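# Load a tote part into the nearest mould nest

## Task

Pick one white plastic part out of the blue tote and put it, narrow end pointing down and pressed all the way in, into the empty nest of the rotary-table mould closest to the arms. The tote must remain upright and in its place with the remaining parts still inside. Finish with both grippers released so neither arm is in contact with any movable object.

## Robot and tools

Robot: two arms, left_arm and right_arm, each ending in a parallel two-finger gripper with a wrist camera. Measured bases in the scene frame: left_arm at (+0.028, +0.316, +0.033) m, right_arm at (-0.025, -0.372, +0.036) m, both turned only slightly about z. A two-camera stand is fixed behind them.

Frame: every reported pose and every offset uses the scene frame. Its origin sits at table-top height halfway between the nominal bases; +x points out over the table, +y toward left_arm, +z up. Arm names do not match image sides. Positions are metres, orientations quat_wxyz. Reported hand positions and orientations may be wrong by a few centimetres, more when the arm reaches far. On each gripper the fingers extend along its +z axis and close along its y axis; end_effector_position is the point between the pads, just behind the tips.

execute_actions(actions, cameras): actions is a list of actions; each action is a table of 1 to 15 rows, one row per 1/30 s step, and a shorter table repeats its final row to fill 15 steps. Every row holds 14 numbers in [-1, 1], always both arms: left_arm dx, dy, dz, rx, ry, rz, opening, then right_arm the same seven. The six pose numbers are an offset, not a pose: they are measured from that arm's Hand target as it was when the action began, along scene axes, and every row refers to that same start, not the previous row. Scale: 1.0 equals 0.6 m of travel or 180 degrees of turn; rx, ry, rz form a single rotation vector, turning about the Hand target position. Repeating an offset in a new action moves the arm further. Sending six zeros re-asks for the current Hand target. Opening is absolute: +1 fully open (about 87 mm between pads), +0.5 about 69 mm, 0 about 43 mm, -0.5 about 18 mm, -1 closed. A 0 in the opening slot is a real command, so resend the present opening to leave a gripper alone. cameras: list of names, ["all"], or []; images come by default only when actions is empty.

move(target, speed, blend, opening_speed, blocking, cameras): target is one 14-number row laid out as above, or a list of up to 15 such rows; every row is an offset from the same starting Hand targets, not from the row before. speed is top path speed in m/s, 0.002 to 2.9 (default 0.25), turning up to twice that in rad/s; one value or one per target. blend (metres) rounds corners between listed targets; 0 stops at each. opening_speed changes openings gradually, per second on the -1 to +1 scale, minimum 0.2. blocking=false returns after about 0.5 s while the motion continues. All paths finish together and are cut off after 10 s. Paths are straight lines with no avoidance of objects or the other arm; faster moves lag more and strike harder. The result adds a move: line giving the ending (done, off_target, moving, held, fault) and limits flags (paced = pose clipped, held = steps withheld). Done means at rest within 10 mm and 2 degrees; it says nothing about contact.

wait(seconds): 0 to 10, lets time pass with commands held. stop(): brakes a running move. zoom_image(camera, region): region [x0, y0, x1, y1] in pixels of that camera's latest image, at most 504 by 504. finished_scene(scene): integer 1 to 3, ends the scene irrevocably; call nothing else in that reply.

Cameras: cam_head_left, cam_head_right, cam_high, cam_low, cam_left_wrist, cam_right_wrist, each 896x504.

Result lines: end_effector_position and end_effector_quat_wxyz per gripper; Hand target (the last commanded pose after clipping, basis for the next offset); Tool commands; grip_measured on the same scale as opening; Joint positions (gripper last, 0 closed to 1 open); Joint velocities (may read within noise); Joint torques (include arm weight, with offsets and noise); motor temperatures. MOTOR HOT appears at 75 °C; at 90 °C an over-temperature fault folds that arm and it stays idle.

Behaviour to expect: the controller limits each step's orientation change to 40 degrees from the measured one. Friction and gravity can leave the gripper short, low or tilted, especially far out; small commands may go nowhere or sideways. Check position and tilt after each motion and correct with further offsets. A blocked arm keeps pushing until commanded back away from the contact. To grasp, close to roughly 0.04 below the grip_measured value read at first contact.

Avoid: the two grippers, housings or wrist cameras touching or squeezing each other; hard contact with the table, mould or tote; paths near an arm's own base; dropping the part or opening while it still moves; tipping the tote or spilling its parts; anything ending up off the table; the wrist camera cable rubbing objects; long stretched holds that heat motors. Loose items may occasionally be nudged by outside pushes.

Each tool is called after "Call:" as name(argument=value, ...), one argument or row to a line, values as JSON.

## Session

Call:
execute_actions(
  actions=[],
)

Scene clock: 0.00 s.
left_arm: end_effector_position=(+0.3120, +0.2415, +0.2616) grip_measured=+1.000 end_effector_quat_wxyz=(+0.542, +0.103, +0.831, +0.070) | right_arm: end_effector_position=(+0.2310, -0.4574, +0.1255) grip_measured=+0.985 end_effector_quat_wxyz=(+0.450, +0.120, +0.878, -0.108)
Joint positions: left_arm=[-0.537 0.881 0.854 -0.45 -0.503 0.007 1] | right_arm=[-0.232 0.823 0.419 -0.208 0.095 -0.034 0.993]
Joint velocities: within noise
Joint torques (N m): no reading
Motor temperatures (°C): left_arm=[28 31 35 28 27 29 28] | right_arm=[29 32 33 28 27 28 31]
Heat: left arm: 35 °C; right arm: 33 °C.
Hand target: left_arm +0.3125, +0.2412, +0.2659; +0.547, +0.101, +0.829, +0.068 | right_arm +0.2344, -0.4583, +0.1320; +0.459, +0.120, +0.874, -0.109
Tool commands: left_gripper/opening=+1.0 right_gripper/opening=+1.0
camera_calibration:
cam_left_wrist: T_world_to_cam=[[-0.0995639, -0.970617, -0.219066, 0.319423], [-0.954538, 0.155336, -0.254417, 0.348673], [0.28097, 0.183776, -0.941957, 0.252936], [0, 0, 0, 1]] pos_world=[0.293557, 0.209393, 0.396937]
cam_right_wrist: T_world_to_cam=[[-0.315204, -0.944162, 0.0959412, -0.37519], [-0.94598, 0.304493, -0.111378, 0.397127], [0.0759456, -0.125865, -0.989136, 0.194348], [0, 0, 0, 1]] pos_world=[0.242653, -0.450701, 0.272464]

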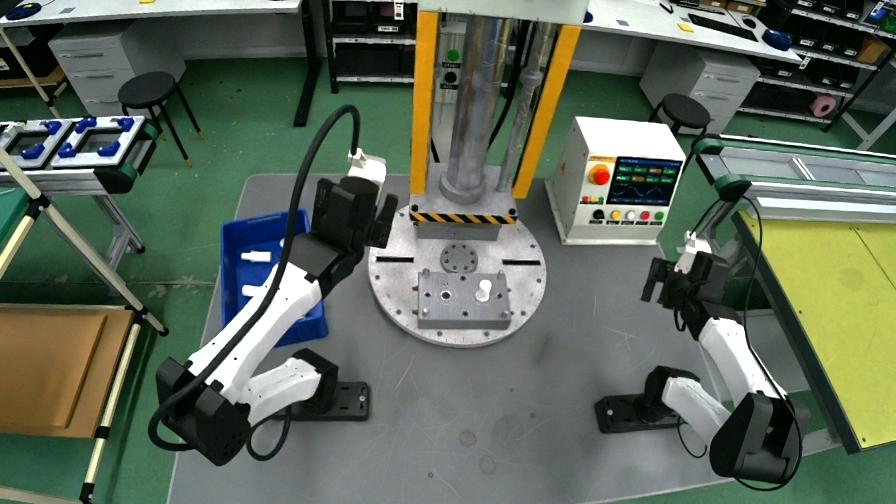

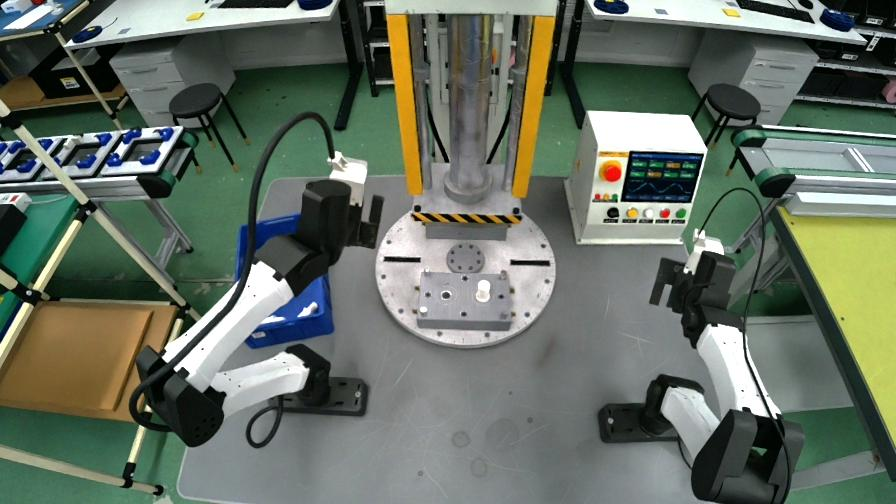

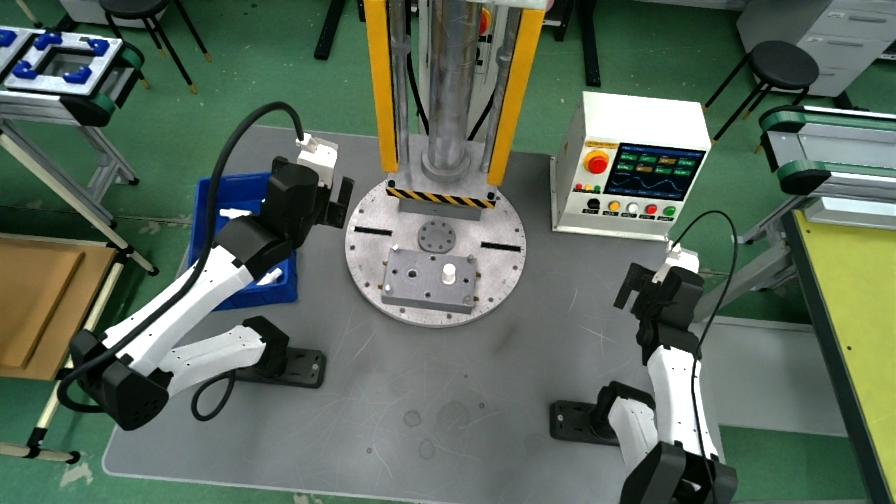

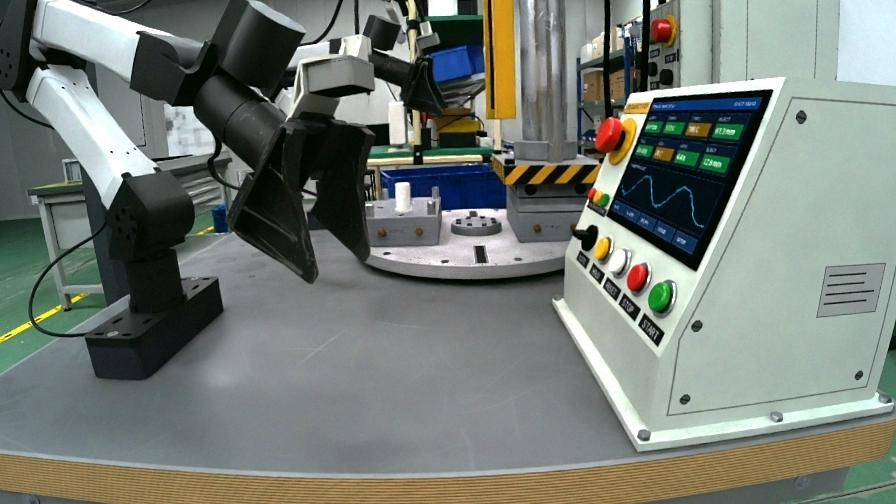

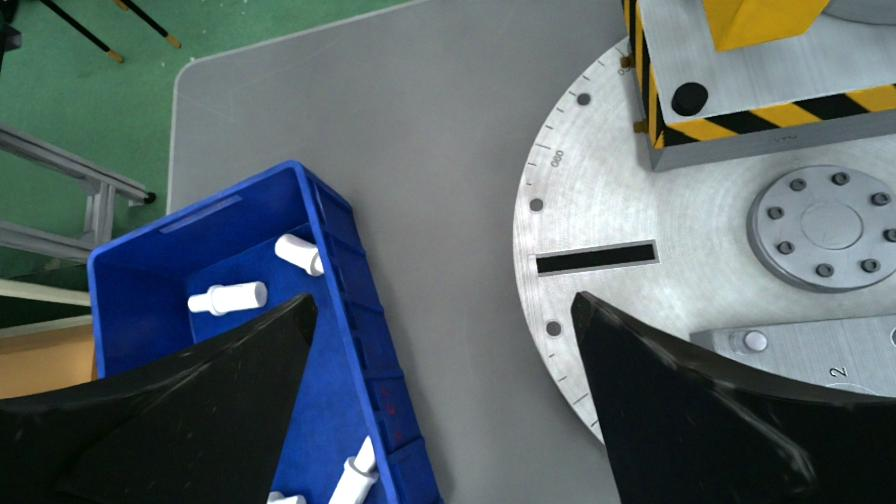

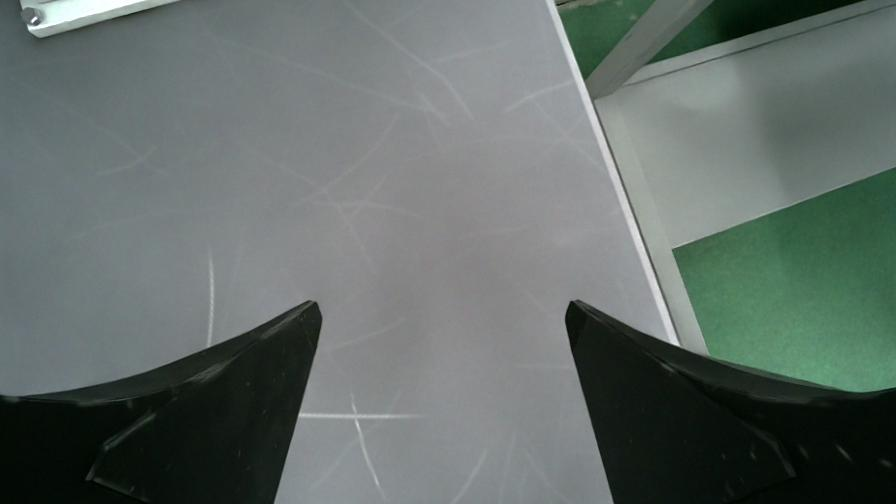

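Call:
move(
  target=[0.0042, 0.2097, 0.0285, -0.1085, 0.0456, 0.1059, 1, 0, 0, 0, 0, 0, 0, 1],
  speed=0.15,
  cameras=["all"],
)

Scene clock: 15.90 s.
left_arm: end_effector_position=(+0.3130, +0.3667, +0.2748) grip_measured=+1.000 end_effector_quat_wxyz=(+0.472, -0.123, +0.873, +0.014) | right_arm: end_effector_position=(+0.2310, -0.4574, +0.1255) grip_measured=+0.985 end_effector_quat_wxyz=(+0.450, +0.120, +0.878, -0.108)
Joint positions: left_arm=[0.219 0.958 1.064 -0.694 0.031 -0.09 1] | right_arm=[-0.232 0.823 0.419 -0.208 0.095 -0.034 0.993]
Joint torques (N m): left_arm=[1.39 -1.14 11.07 1.67 0.24 -0.05] | right_arm=[-0.39 -1.32 8.16 2.12 0.08 0.04]
Heat: left arm: 39 °C; right arm: 36 °C.
Hand target: left_arm +0.3150, +0.3671, +0.2831; +0.477, -0.126, +0.870, +0.009 | right_arm +0.2344, -0.4583, +0.1320; +0.459, +0.120, +0.874, -0.109
Off the commanded pose: left_arm 0.009 m, 1 deg | right_arm 0.007 m, 1 deg.
move: done
camera_calibration:
cam_left_wrist: T_world_to_cam=[[0.225238, -0.968954, 0.101963, 0.253457], [-0.966864, -0.235198, -0.0992747, 0.437887], [0.120174, -0.0762237, -0.989822, 0.400904], [0, 0, 0, 1]] pos_world=[0.318111, 0.379137, 0.414452]
cam_right_wrist: T_world_to_cam=[[-0.315204, -0.944162, 0.0959412, -0.37519], [-0.94598, 0.304493, -0.111378, 0.397127], [0.0759456, -0.125865, -0.989136, 0.194348], [0, 0, 0, 1]] pos_world=[0.242653, -0.450701, 0.272464]

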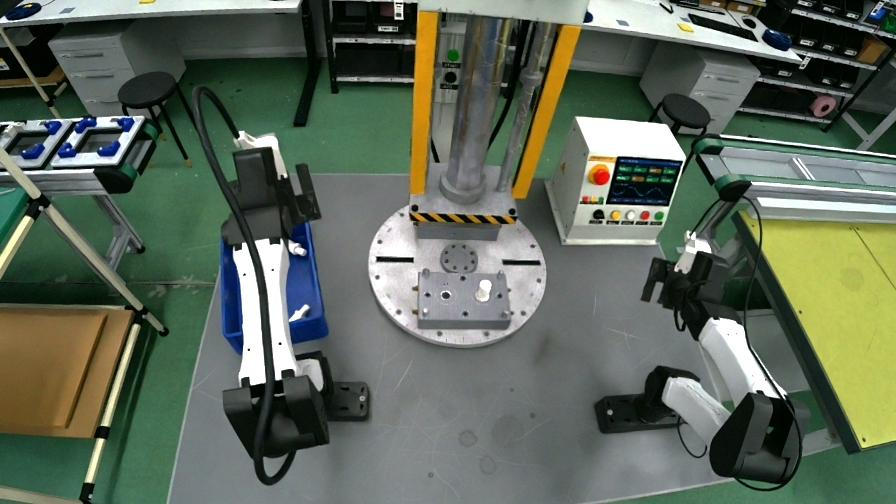

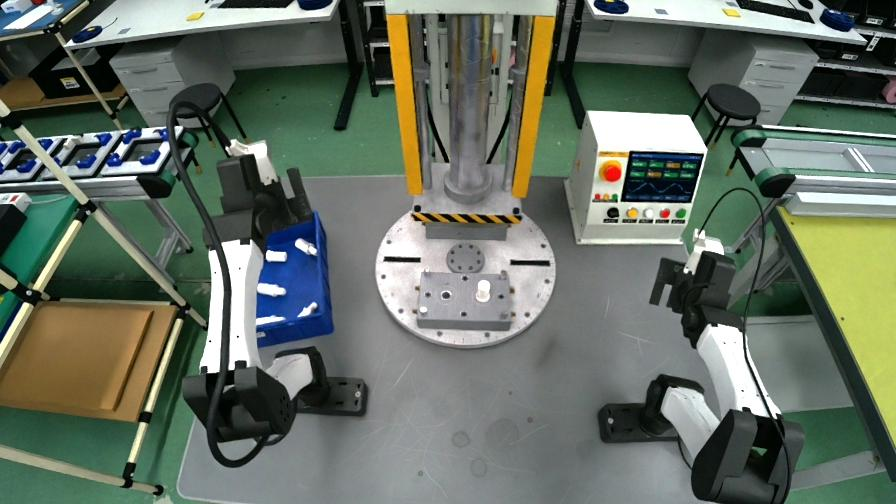

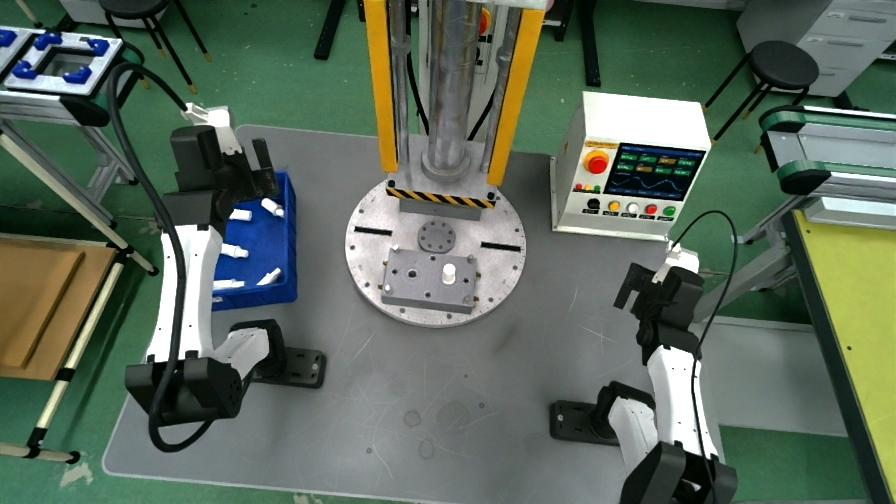

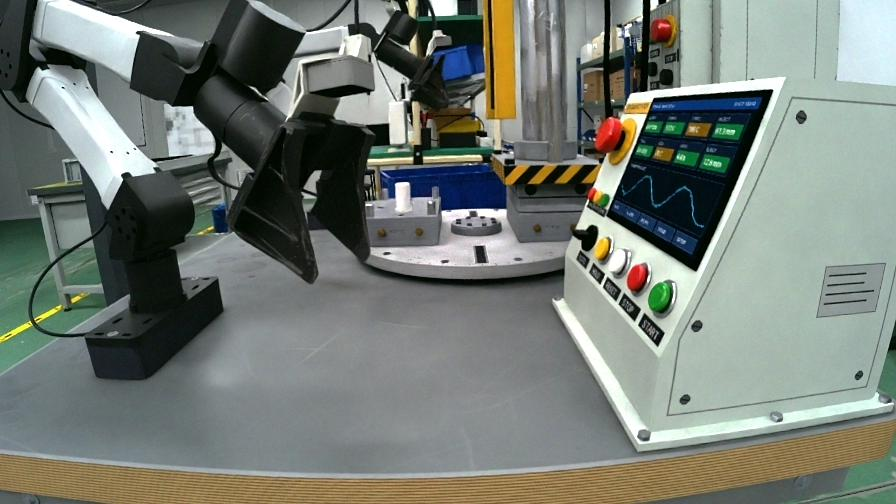

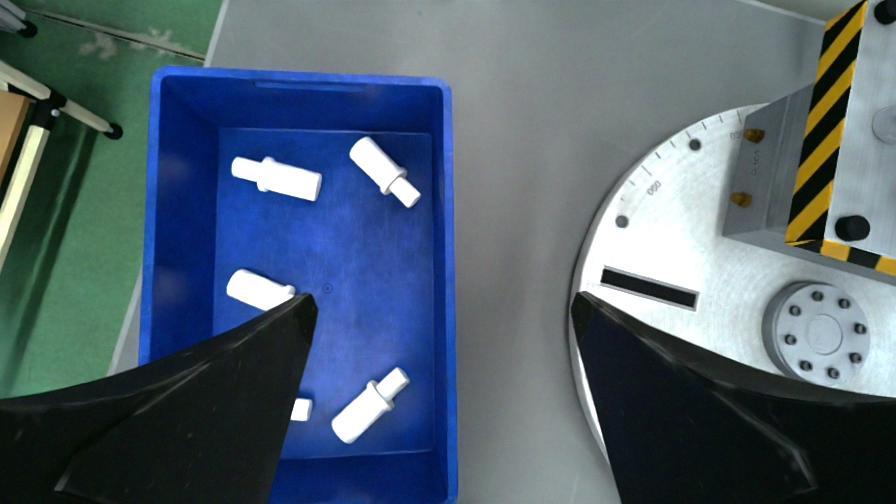

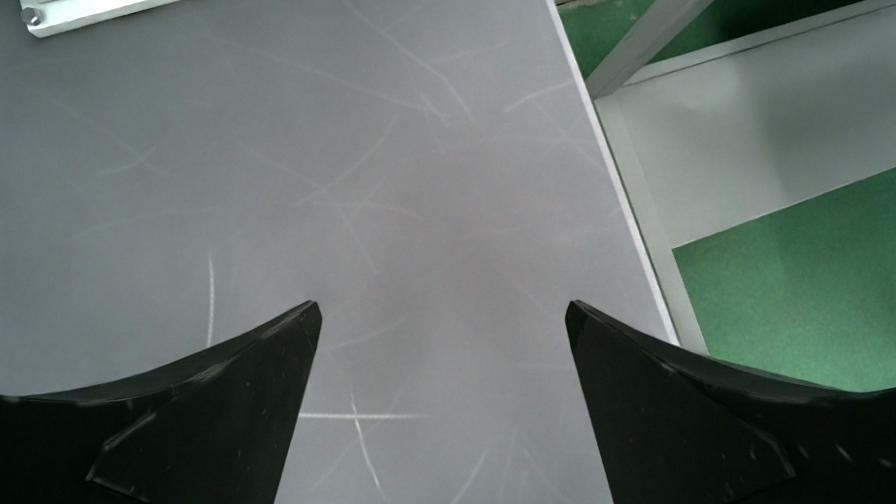

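Call:
zoom_image(
  camera="cam_left_wrist",
  region=[130, 50, 480, 247],
)

Call:
zoom_image(
  camera="cam_left_wrist",
  region=[130, 240, 480, 504],
)

Scaled by 1.440 from the camera's 896x504 image, which has a finer 1280x720 frame.

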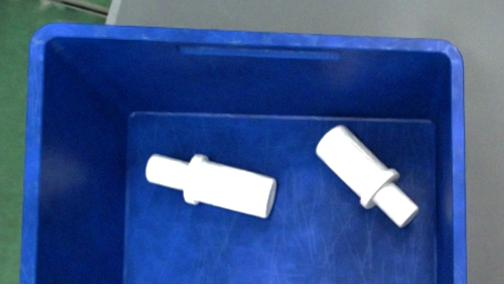

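Scaled by 1.440 from the camera's 896x504 image, which has a finer 1280x720 frame.

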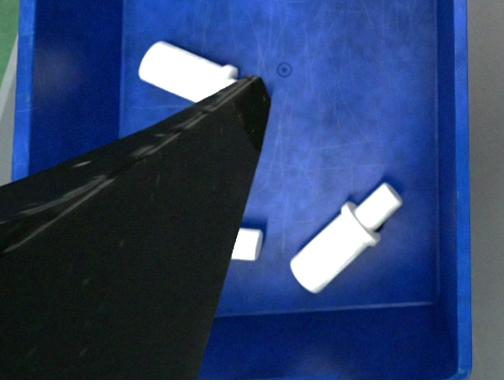

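Call:
move(
  target=[-0.0417, 0.2307, -0.1867, -0.0791, 0.1202, 0.3656, 1, 0, 0, 0, 0, 0, 0, 1],
  speed=0.12,
  cameras=["cam_left_wrist", "cam_head_right", "cam_high"],
)

Scene clock: 189.47 s.
left_arm: end_effector_position=(+0.2887, +0.4984, +0.1666) grip_measured=+1.000 end_effector_quat_wxyz=(+0.212, -0.618, +0.736, +0.176) | right_arm: end_effector_position=(+0.2310, -0.4574, +0.1255) grip_measured=+0.985 end_effector_quat_wxyz=(+0.450, +0.120, +0.878, -0.108)
Joint positions: left_arm=[0.477 1.502 1.251 -0.96 -0.437 -0.852 1] | right_arm=[-0.232 0.823 0.419 -0.208 0.095 -0.034 0.993]
Joint torques (N m): left_arm=[1.28 -4.46 10.55 0.86 -0.4 -0.11] | right_arm=[-0.35 -1.22 8.18 2.12 0.08 0.03]
Motor temperatures (°C): left_arm=[28 30 47 35 27 29 28] | right_arm=[29 32 45 39 27 28 31]
Heat: left arm: 47 °C; right arm: 45 °C.
Hand target: left_arm +0.2900, +0.5054, +0.1710; +0.215, -0.625, +0.727, +0.185 | right_arm +0.2344, -0.4583, +0.1320; +0.459, +0.120, +0.874, -0.109
Off the commanded pose: left_arm 0.008 m, 2 deg | right_arm 0.007 m, 1 deg.
move: done
camera_calibration:
cam_left_wrist: T_world_to_cam=[[0.985, -0.171965, 0.0142432, -0.204392], [-0.167587, -0.933717, 0.316366, 0.482785], [-0.0411048, -0.314008, -0.94853, 0.46486], [0, 0, 0, 1]] pos_world=[0.301342, 0.561606, 0.291108]
Images, in order (width x height): cam_head_right 896x504, cam_high 896x504, cam_left_wrist 896x504.

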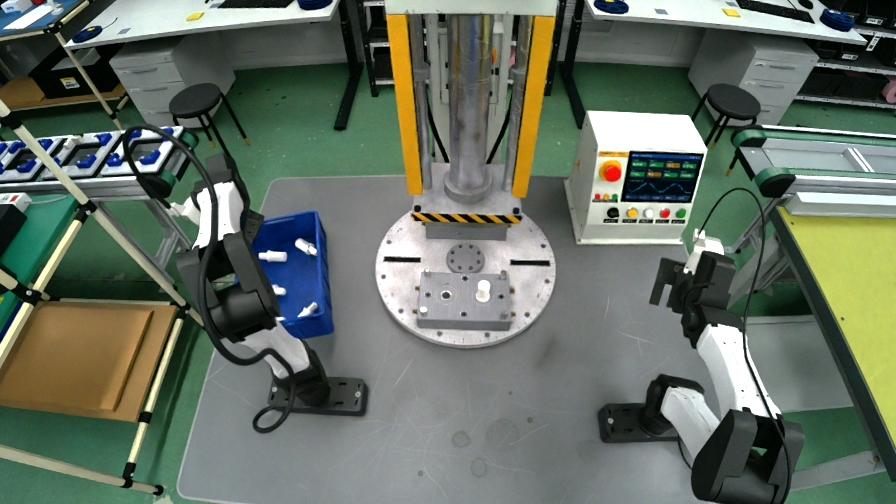

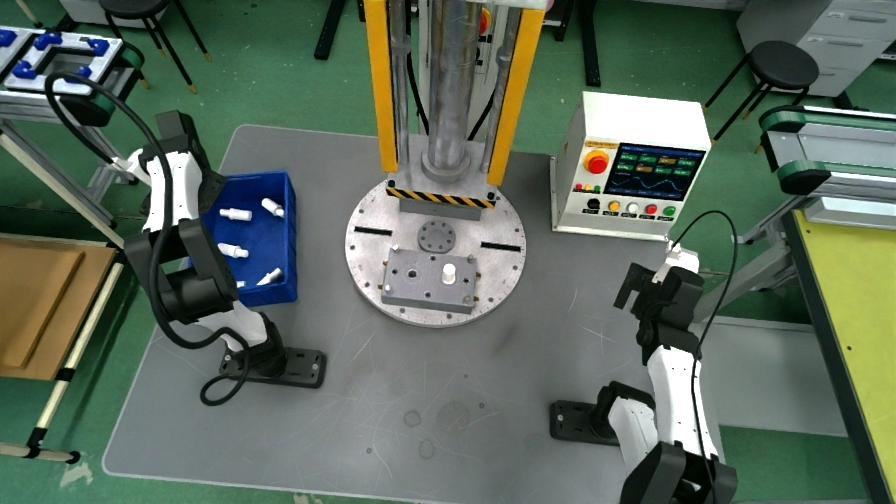

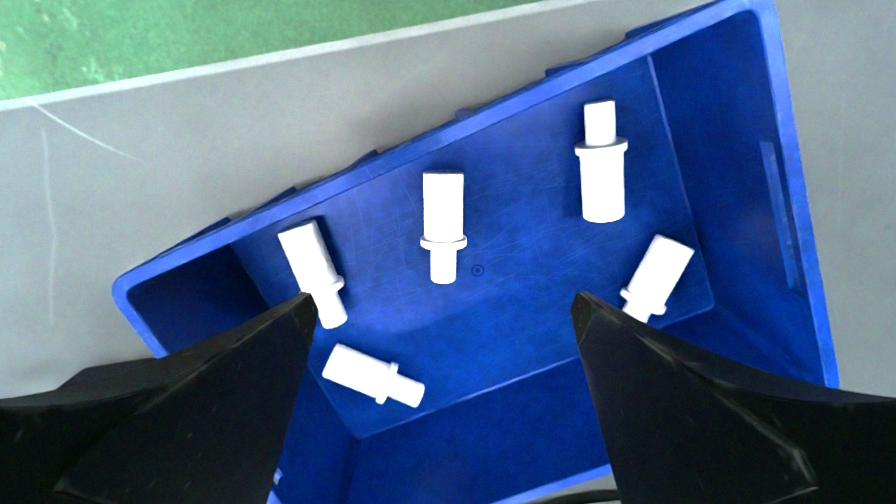

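Call:
move(
  target=[-0.0025, 0.0005, -0.1933, 0, 0, 0, 0.1, 0, 0, 0, 0, 0, 0, 1],
  speed=0.08,
  opening_speed=0.5,
  cameras=["cam_left_wrist"],
)

Scene clock: 234.80 s.
left_arm: end_effector_position=(+0.2916, +0.5000, +0.0601) grip_measured=+0.100 end_effector_quat_wxyz=(+0.216, -0.619, +0.735, +0.175) | right_arm: end_effector_position=(+0.2310, -0.4574, +0.1255) grip_measured=+0.985 end_effector_quat_wxyz=(+0.450, +0.120, +0.878, -0.108)
Joint positions: left_arm=[0.477 1.604 0.911 -0.511 -0.438 -0.853 0.55] | right_arm=[-0.232 0.823 0.419 -0.208 0.095 -0.034 0.993]
Joint torques (N m): left_arm=[1.52 -4.86 6.48 1.15 -0.39 -0.06] | right_arm=[-0.28 -1.29 8.14 2.11 0.08 0.04]
Heat: left arm: 50 °C; right arm: 46 °C.
Hand target: left_arm +0.2887, +0.5058, +0.0552; +0.216, -0.625, +0.727, +0.185 | right_arm +0.2344, -0.4583, +0.1320; +0.459, +0.120, +0.874, -0.109
Off the commanded pose: left_arm 0.008 m, 2 deg | right_arm 0.007 m, 1 deg.
move: done
camera_calibration:
cam_left_wrist: T_world_to_cam=[[0.985044, -0.171102, 0.0203049, -0.206318], [-0.168854, -0.935148, 0.311426, 0.519847], [-0.0342975, -0.310197, -0.950053, 0.360729], [0, 0, 0, 1]] pos_world=[0.303383, 0.56273, 0.185006]
Images, in order (width x height): cam_left_wrist 896x504.

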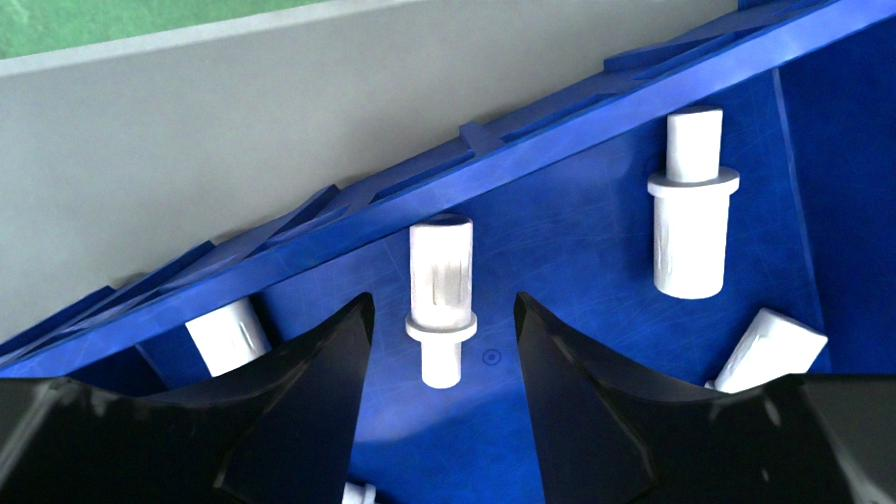

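Call:
move(
  target=[-0.0025, 0.0, -0.0667, 0, 0, 0, 0.1, 0, 0, 0, 0, 0, 0, 1],
  speed=0.06,
  cameras=["cam_left_wrist"],
)

Scene clock: 254.73 s.
left_arm: end_effector_position=(+0.2902, +0.5007, +0.0217) grip_measured=+0.100 end_effector_quat_wxyz=(+0.216, -0.620, +0.733, +0.176) | right_arm: end_effector_position=(+0.2310, -0.4574, +0.1255) grip_measured=+0.985 end_effector_quat_wxyz=(+0.450, +0.120, +0.878, -0.108)
Joint positions: left_arm=[0.481 1.684 0.821 -0.34 -0.438 -0.854 0.55] | right_arm=[-0.232 0.823 0.419 -0.208 0.095 -0.034 0.993]
Joint torques (N m): left_arm=[1.43 -4.7 5.7 1.23 -0.38 -0.03] | right_arm=[-0.34 -1.26 8.14 2.15 0.09 0]
Heat: left arm: 47 °C; right arm: 47 °C.
Hand target: left_arm +0.2871, +0.5057, +0.0151; +0.215, -0.625, +0.727, +0.185 | right_arm +0.2344, -0.4583, +0.1320; +0.459, +0.120, +0.874, -0.109
Off the commanded pose: left_arm 0.009 m, 1 deg | right_arm 0.007 m, 1 deg.
move: done
camera_calibration:
cam_left_wrist: T_world_to_cam=[[0.985749, -0.166954, 0.0206263, -0.206246], [-0.165032, -0.935977, 0.310983, 0.53154], [-0.0326143, -0.309955, -0.950192, 0.323779], [0, 0, 0, 1]] pos_world=[0.301588, 0.563433, 0.146606]
Images, in order (width x height): cam_left_wrist 896x504.

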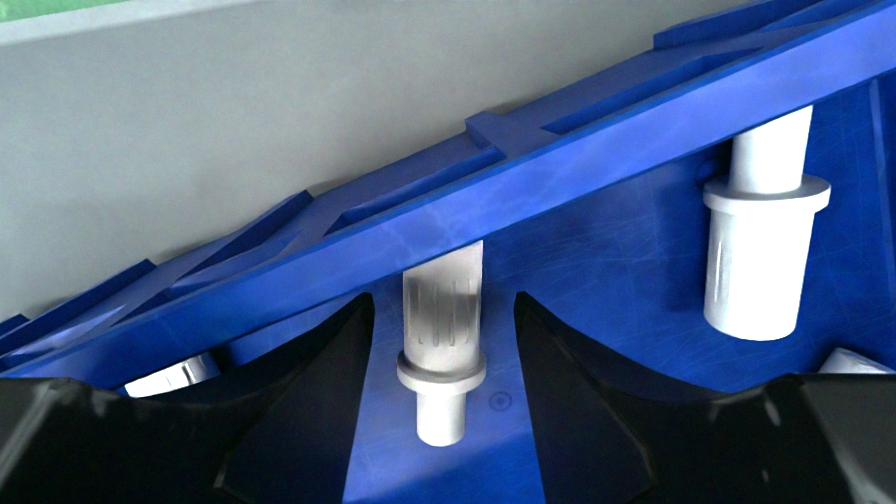

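Call:
zoom_image(
  camera="cam_left_wrist",
  region=[0, 200, 504, 504],
)

Scaled by 1.000.

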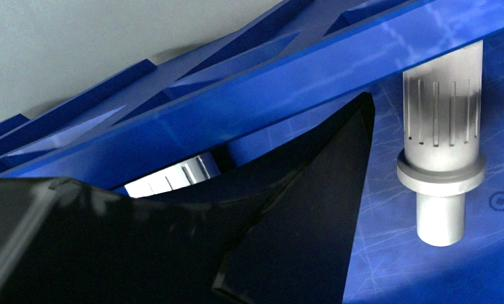

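Call:
move(
  target=[0.0, -0.001, -0.01, 0, 0, 0, 0.1, 0, 0, 0, 0, 0, 0, 1],
  speed=0.03,
  cameras=["cam_left_wrist"],
)

Scene clock: 293.50 s.
left_arm: end_effector_position=(+0.2920, +0.5021, +0.0177) grip_measured=+0.100 end_effector_quat_wxyz=(+0.220, -0.621, +0.732, +0.176) | right_arm: end_effector_position=(+0.2310, -0.4574, +0.1255) grip_measured=+0.985 end_effector_quat_wxyz=(+0.450, +0.120, +0.878, -0.108)
Joint positions: left_arm=[0.481 1.697 0.813 -0.31 -0.44 -0.854 0.55] | right_arm=[-0.232 0.823 0.419 -0.208 0.095 -0.034 0.993]
Joint torques (N m): left_arm=[1.26 -4.56 5.29 1.2 -0.36 -0.06] | right_arm=[-0.28 -1.22 8.21 2.13 0.05 0.02]
Heat: left arm: 45 °C; right arm: 47 °C.
Hand target: left_arm +0.2871, +0.5051, +0.0091; +0.216, -0.625, +0.727, +0.185 | right_arm +0.2344, -0.4583, +0.1320; +0.459, +0.120, +0.874, -0.109
Off the commanded pose: left_arm 0.010 m, 1 deg | right_arm 0.007 m, 1 deg.
move: done
camera_calibration:
cam_left_wrist: T_world_to_cam=[[0.98574, -0.166191, 0.0264181, -0.208252], [-0.166288, -0.937933, 0.304353, 0.53581], [-0.0258022, -0.304405, -0.952193, 0.315773], [0, 0, 0, 1]] pos_world=[0.302529, 0.564067, 0.143103]
Images, in order (width x height): cam_left_wrist 896x504.

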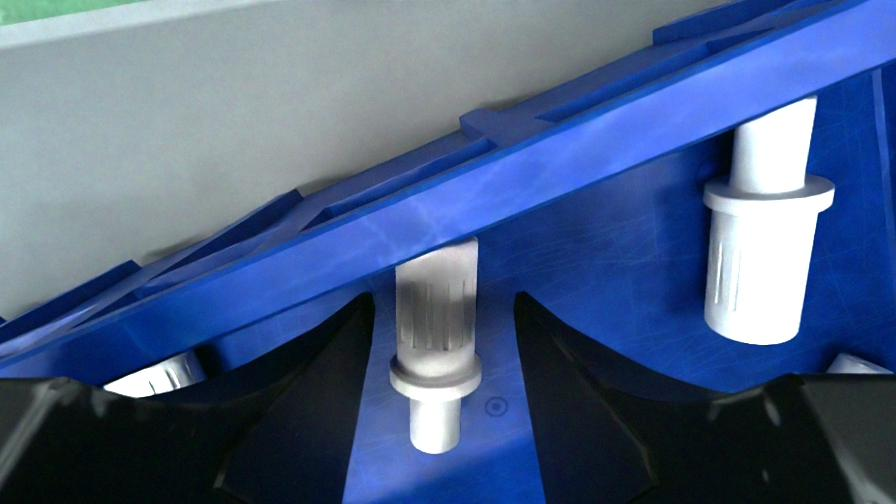

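Call:
move(
  target=[-0.003, 0.0, 0.004, 0, 0, 0, -0.45, 0, 0, 0, 0, 0, 0, 1],
  speed=0.03,
  opening_speed=0.25,
  cameras=["cam_left_wrist"],
)

Scene clock: 304.70 s.
left_arm: end_effector_position=(+0.2894, +0.5033, +0.0169) grip_measured=-0.345 end_effector_quat_wxyz=(+0.219, -0.622, +0.730, +0.180) | right_arm: end_effector_position=(+0.2310, -0.4574, +0.1255) grip_measured=+0.985 end_effector_quat_wxyz=(+0.450, +0.120, +0.878, -0.108)
Joint positions: left_arm=[0.484 1.697 0.808 -0.31 -0.448 -0.854 0.327] | right_arm=[-0.232 0.823 0.419 -0.208 0.095 -0.034 0.993]
Joint torques (N m): left_arm=[1.25 -5.37 5.44 1.13 -0.28 -0.02] | right_arm=[-0.35 -1.31 8.16 2.14 0.1 0]
Heat: left arm: 44 °C; right arm: 47 °C.
Hand target: left_arm +0.2853, +0.5052, +0.0115; +0.216, -0.625, +0.727, +0.185 | right_arm +0.2344, -0.4583, +0.1320; +0.459, +0.120, +0.874, -0.109
Off the commanded pose: left_arm 0.007 m, 1 deg | right_arm 0.007 m, 1 deg.
move: done
camera_calibration:
cam_left_wrist: T_world_to_cam=[[0.986835, -0.160559, 0.0194366, -0.20853], [-0.158917, -0.940324, 0.300893, 0.535923], [-0.0300342, -0.300021, -0.95346, 0.314435], [0, 0, 0, 1]] pos_world=[0.300396, 0.564796, 0.142598]
Images, in order (width x height): cam_left_wrist 896x504.

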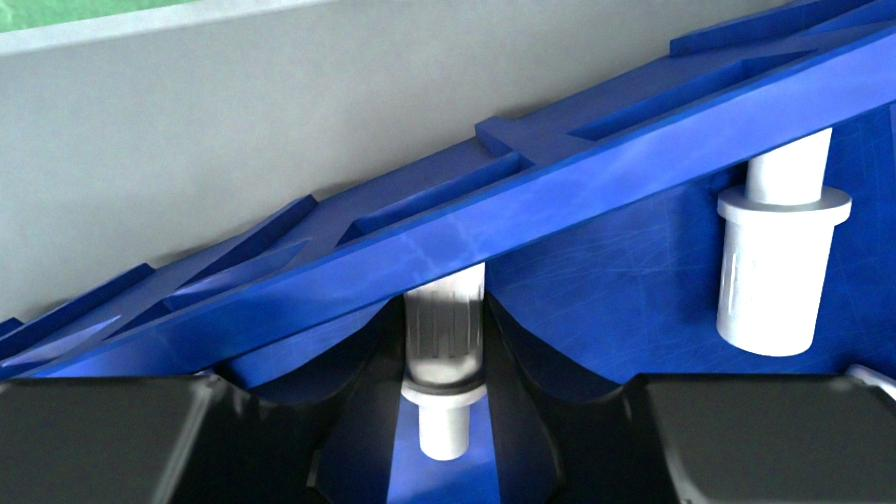

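Call:
move(
  target=[
    [0.0, -0.01, 0.0975, 0, 0, 0, -0.45, 0, 0, 0, 0, 0, 0, 1],
    [0.0028, -0.042, 0.3475, 0, 0, 0, -0.45, 0, 0, 0, 0, 0, 0, 1],
  ],
  speed=[0.05, 0.12],
  blend=0.02,
  cameras=["cam_left_wrist", "cam_head_right"],
)

Scene clock: 492.17 s.
left_arm: end_effector_position=(+0.2853, +0.4781, +0.2093) grip_measured=-0.345 end_effector_quat_wxyz=(+0.200, -0.624, +0.734, +0.180) | right_arm: end_effector_position=(+0.2310, -0.4574, +0.1255) grip_measured=+0.985 end_effector_quat_wxyz=(+0.450, +0.120, +0.878, -0.108)
Joint positions: left_arm=[0.414 1.505 1.433 -1.198 -0.463 -0.936 0.327] | right_arm=[-0.232 0.823 0.419 -0.208 0.095 -0.034 0.993]
Joint torques (N m): left_arm=[0.08 -6.2 10.03 0.75 -0.44 -0.08] | right_arm=[-0.42 -1.31 8.09 2.14 0.09 0.02]
Motor temperatures (°C): left_arm=[28 35 43 32 28 29 30] | right_arm=[29 32 49 43 27 28 31]
Heat: left arm: 43 °C; right arm: 49 °C.
Hand target: left_arm +0.2869, +0.4799, +0.2200; +0.215, -0.625, +0.727, +0.185 | right_arm +0.2344, -0.4583, +0.1320; +0.459, +0.120, +0.874, -0.109
Off the commanded pose: left_arm 0.011 m, 2 deg | right_arm 0.007 m, 1 deg.
move: off_target (left_arm)
camera_calibration:
cam_left_wrist: T_world_to_cam=[[0.987766, -0.155865, -0.00503195, -0.209498], [-0.14558, -0.933192, 0.328571, 0.440665], [-0.0559084, -0.323818, -0.944466, 0.507015], [0, 0, 0, 1]] pos_world=[0.299433, 0.542753, 0.333014]
Images, in order (width x height): cam_head_right 896x504, cam_left_wrist 896x504.

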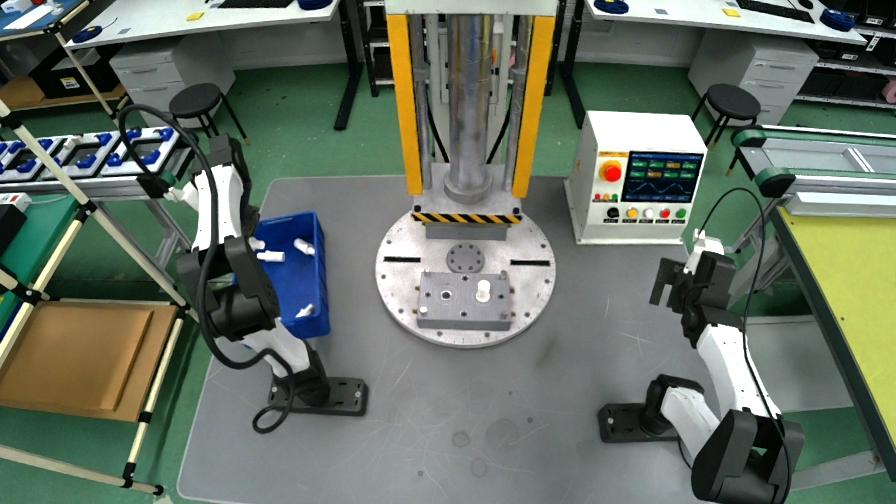

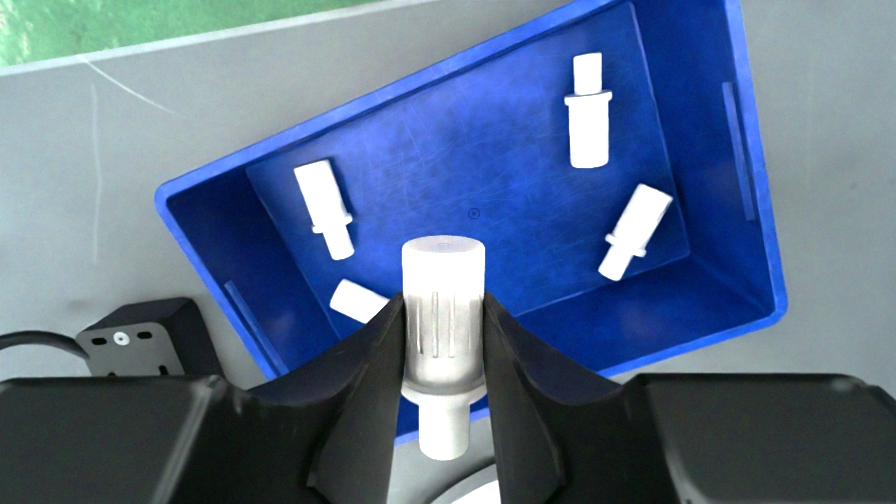

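Call:
move(
  target=[
    [0.0552, -0.3498, 0.05, 0, 0, -0.444, -0.45, 0, 0, 0, 0, 0, 0, 1],
  ],
  speed=0.25,
  cameras=["cam_left_wrist", "cam_head_right"],
)

Scene clock: 501.40 s.
left_arm: end_effector_position=(+0.3118, +0.2752, +0.2411) grip_measured=-0.345 end_effector_quat_wxyz=(+0.268, -0.020, +0.963, +0.012) | right_arm: end_effector_position=(+0.2310, -0.4574, +0.1255) grip_measured=+0.985 end_effector_quat_wxyz=(+0.450, +0.120, +0.878, -0.108)
Joint positions: left_arm=[-0.185 1.326 1.386 -1.104 -0.135 -0.202 0.327] | right_arm=[-0.232 0.823 0.419 -0.208 0.095 -0.034 0.993]
Joint torques (N m): left_arm=[0.24 -3.64 10.61 1.41 0.15 0.08] | right_arm=[-0.44 -1.28 8.13 2.14 0.08 0.04]
Heat: left arm: 44 °C; right arm: 49 °C.
Hand target: left_arm +0.3202, +0.2701, +0.2500; +0.284, -0.013, +0.959, +0.004 | right_arm +0.2344, -0.4583, +0.1320; +0.459, +0.120, +0.874, -0.109
Off the commanded pose: left_arm 0.013 m, 2 deg | right_arm 0.007 m, 1 deg.
move: off_target (left_arm)
camera_calibration:
cam_left_wrist: T_world_to_cam=[[0.0473046, -0.998875, -0.00322715, 0.257549], [-0.942226, -0.0456939, 0.331846, 0.248175], [-0.331621, -0.0126571, -0.943328, 0.472839], [0, 0, 0, 1]] pos_world=[0.378457, 0.274585, 0.364518]
Images, in order (width x height): cam_head_right 896x504, cam_left_wrist 896x504.

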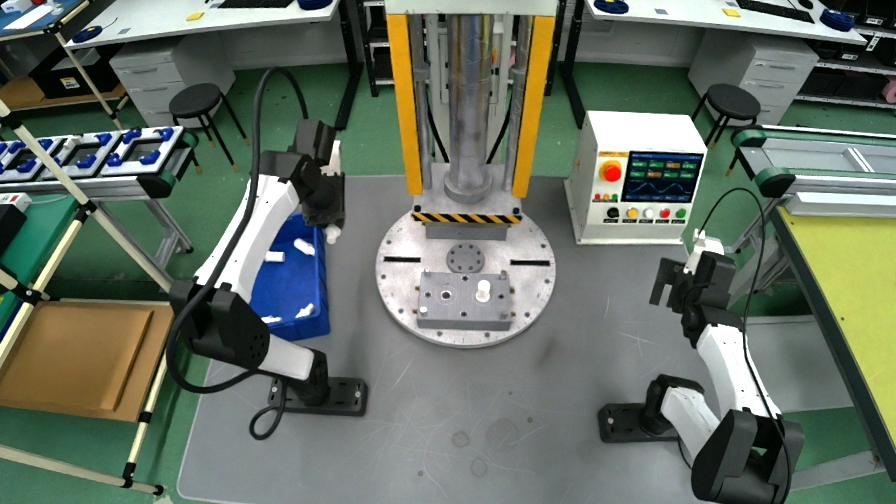

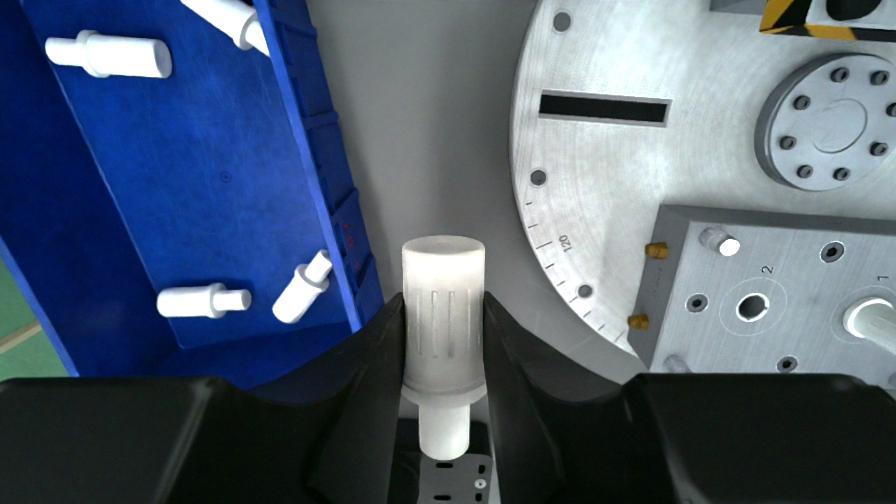

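Call:
move(
  target=[
    [-0.3503, -0.3835, -0.0833, 0, 0, -0.48, -0.45, 0, 0, 0, 0, 0, 0, 1],
  ],
  speed=0.25,
  cameras=["cam_left_wrist", "cam_head_right", "cam_low"],
)

Scene clock: 526.57 s.
left_arm: end_effector_position=(+0.1109, +0.0486, +0.1959) grip_measured=-0.345 end_effector_quat_wxyz=(+0.203, +0.642, +0.717, -0.181) | right_arm: end_effector_position=(+0.2310, -0.4574, +0.1255) grip_measured=+0.985 end_effector_quat_wxyz=(+0.450, +0.120, +0.878, -0.108)
Joint positions: left_arm=[-1.209 1.252 1.147 -0.928 0.123 0.204 0.327] | right_arm=[-0.232 0.823 0.419 -0.208 0.095 -0.034 0.993]
Joint torques (N m): left_arm=[0.2 -3.06 9.51 1.44 0.32 0.11] | right_arm=[-0.34 -1.16 8.14 2.1 0.08 0.03]
Heat: left arm: 47 °C; right arm: 50 °C.
Hand target: left_arm +0.1100, +0.0400, +0.2000; +0.210, +0.647, +0.707, -0.192 | right_arm +0.2344, -0.4583, +0.1320; +0.459, +0.120, +0.874, -0.109
Off the commanded pose: left_arm 0.010 m, 2 deg | right_arm 0.007 m, 1 deg.
move: done
camera_calibration:
cam_left_wrist: T_world_to_cam=[[-0.993623, -0.112356, 0.00943462, 0.110435], [-0.103278, 0.94052, 0.323661, -0.075947], [-0.0452386, 0.320623, -0.946126, 0.313356], [0, 0, 0, 1]] pos_world=[0.116063, -0.0166313, 0.320013]
Images, in order (width x height): cam_head_right 896x504, cam_low 896x504, cam_left_wrist 896x504.

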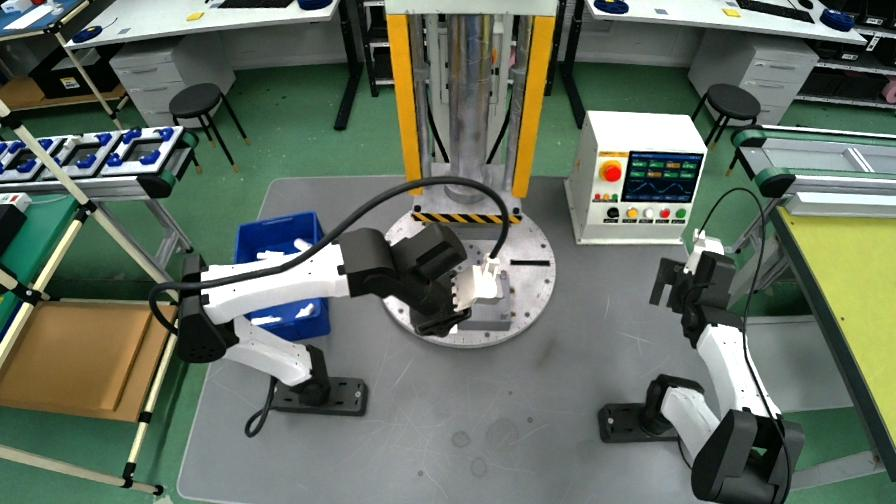

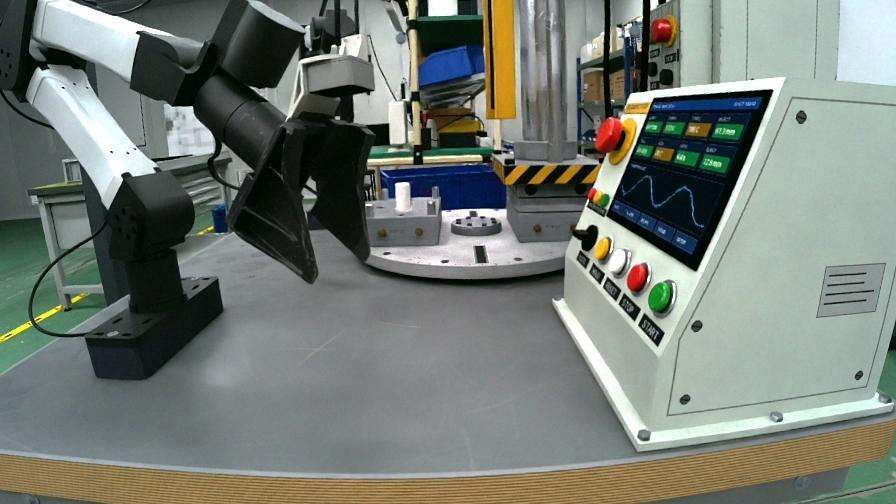

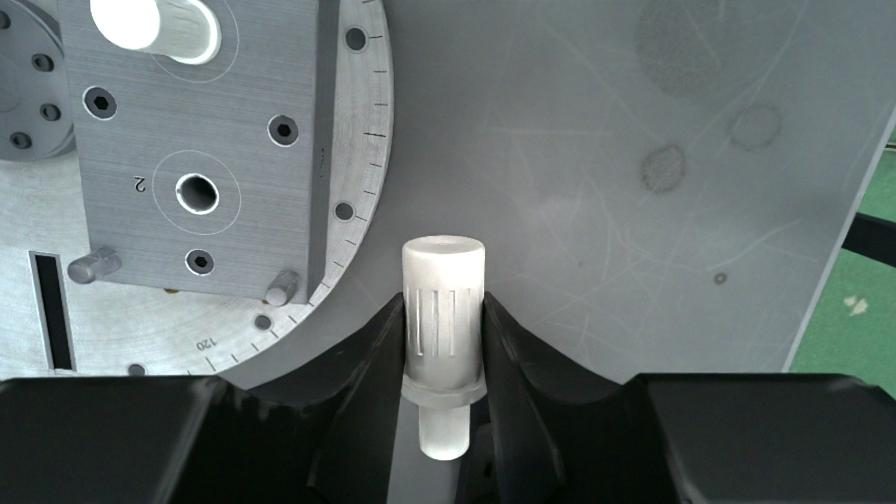

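Call:
move(
  target=[-0.035, -0.005, -0.2667, -0.0078, -0.0007, 0, -0.45, 0, 0, 0, 0, 0, 0, 1],
  speed=0.1,
  cameras=["cam_left_wrist", "cam_low"],
)

Scene clock: 558.97 s.
left_arm: end_effector_position=(+0.0887, +0.0391, +0.0435) grip_measured=-0.345 end_effector_quat_wxyz=(+0.214, +0.646, +0.705, -0.202) | right_arm: end_effector_position=(+0.2310, -0.4574, +0.1255) grip_measured=+0.985 end_effector_quat_wxyz=(+0.450, +0.120, +0.878, -0.108)
Joint positions: left_arm=[-1.296 1.355 0.572 -0.199 0.107 0.143 0.327] | right_arm=[-0.232 0.823 0.419 -0.208 0.095 -0.034 0.993]
Joint torques (N m): left_arm=[0.05 -2.99 6.71 1.59 0.04 -0.05] | right_arm=[-0.29 -1.26 8.03 2.14 0.09 0.01]
Heat: left arm: 47 °C; right arm: 50 °C.
Hand target: left_arm +0.0889, +0.0370, +0.0400; +0.218, +0.645, +0.705, -0.200 | right_arm +0.2344, -0.4583, +0.1320; +0.459, +0.120, +0.874, -0.109
Off the commanded pose: left_arm 0.004 m, 1 deg | right_arm 0.007 m, 1 deg.
move: done
camera_calibration:
cam_left_wrist: T_world_to_cam=[[-0.996172, -0.0854247, 0.0185414, 0.0874955], [-0.0768613, 0.957014, 0.279672, -0.0210336], [-0.0416353, 0.277176, -0.959917, 0.173166], [0, 0, 0, 1]] pos_world=[0.0927537, -0.0203937, 0.170485]
Images, in order (width x height): cam_low 896x504, cam_left_wrist 896x504.

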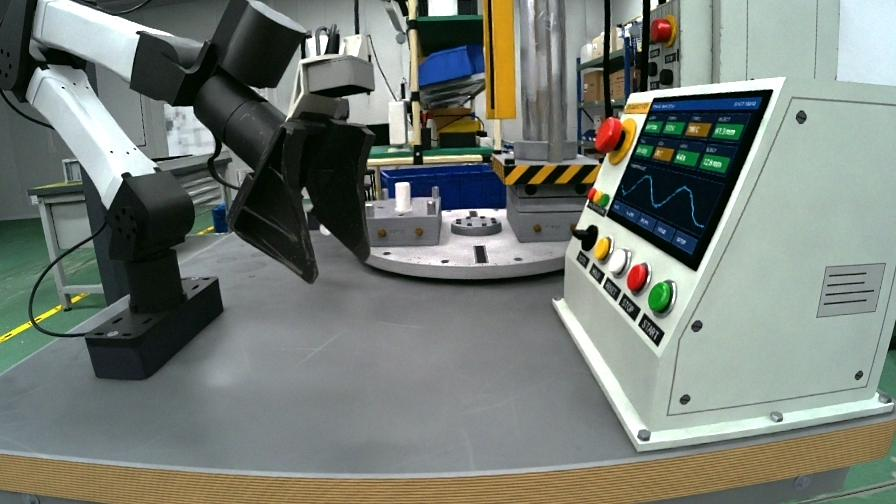

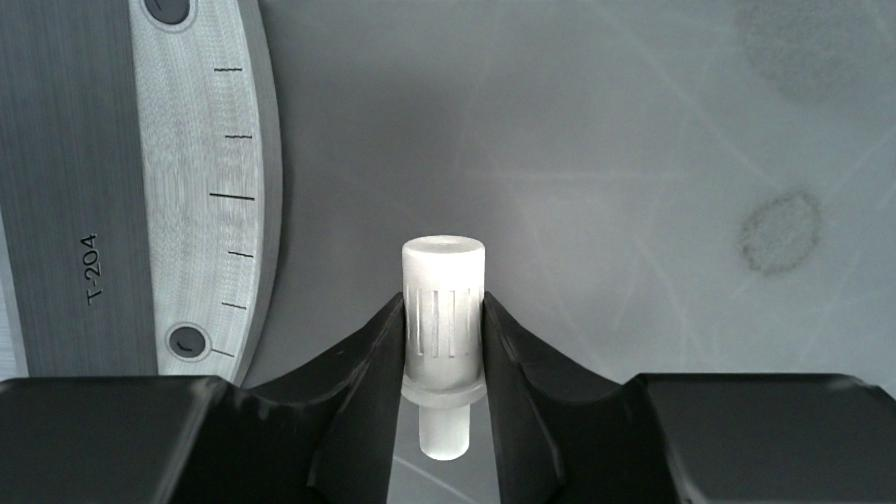

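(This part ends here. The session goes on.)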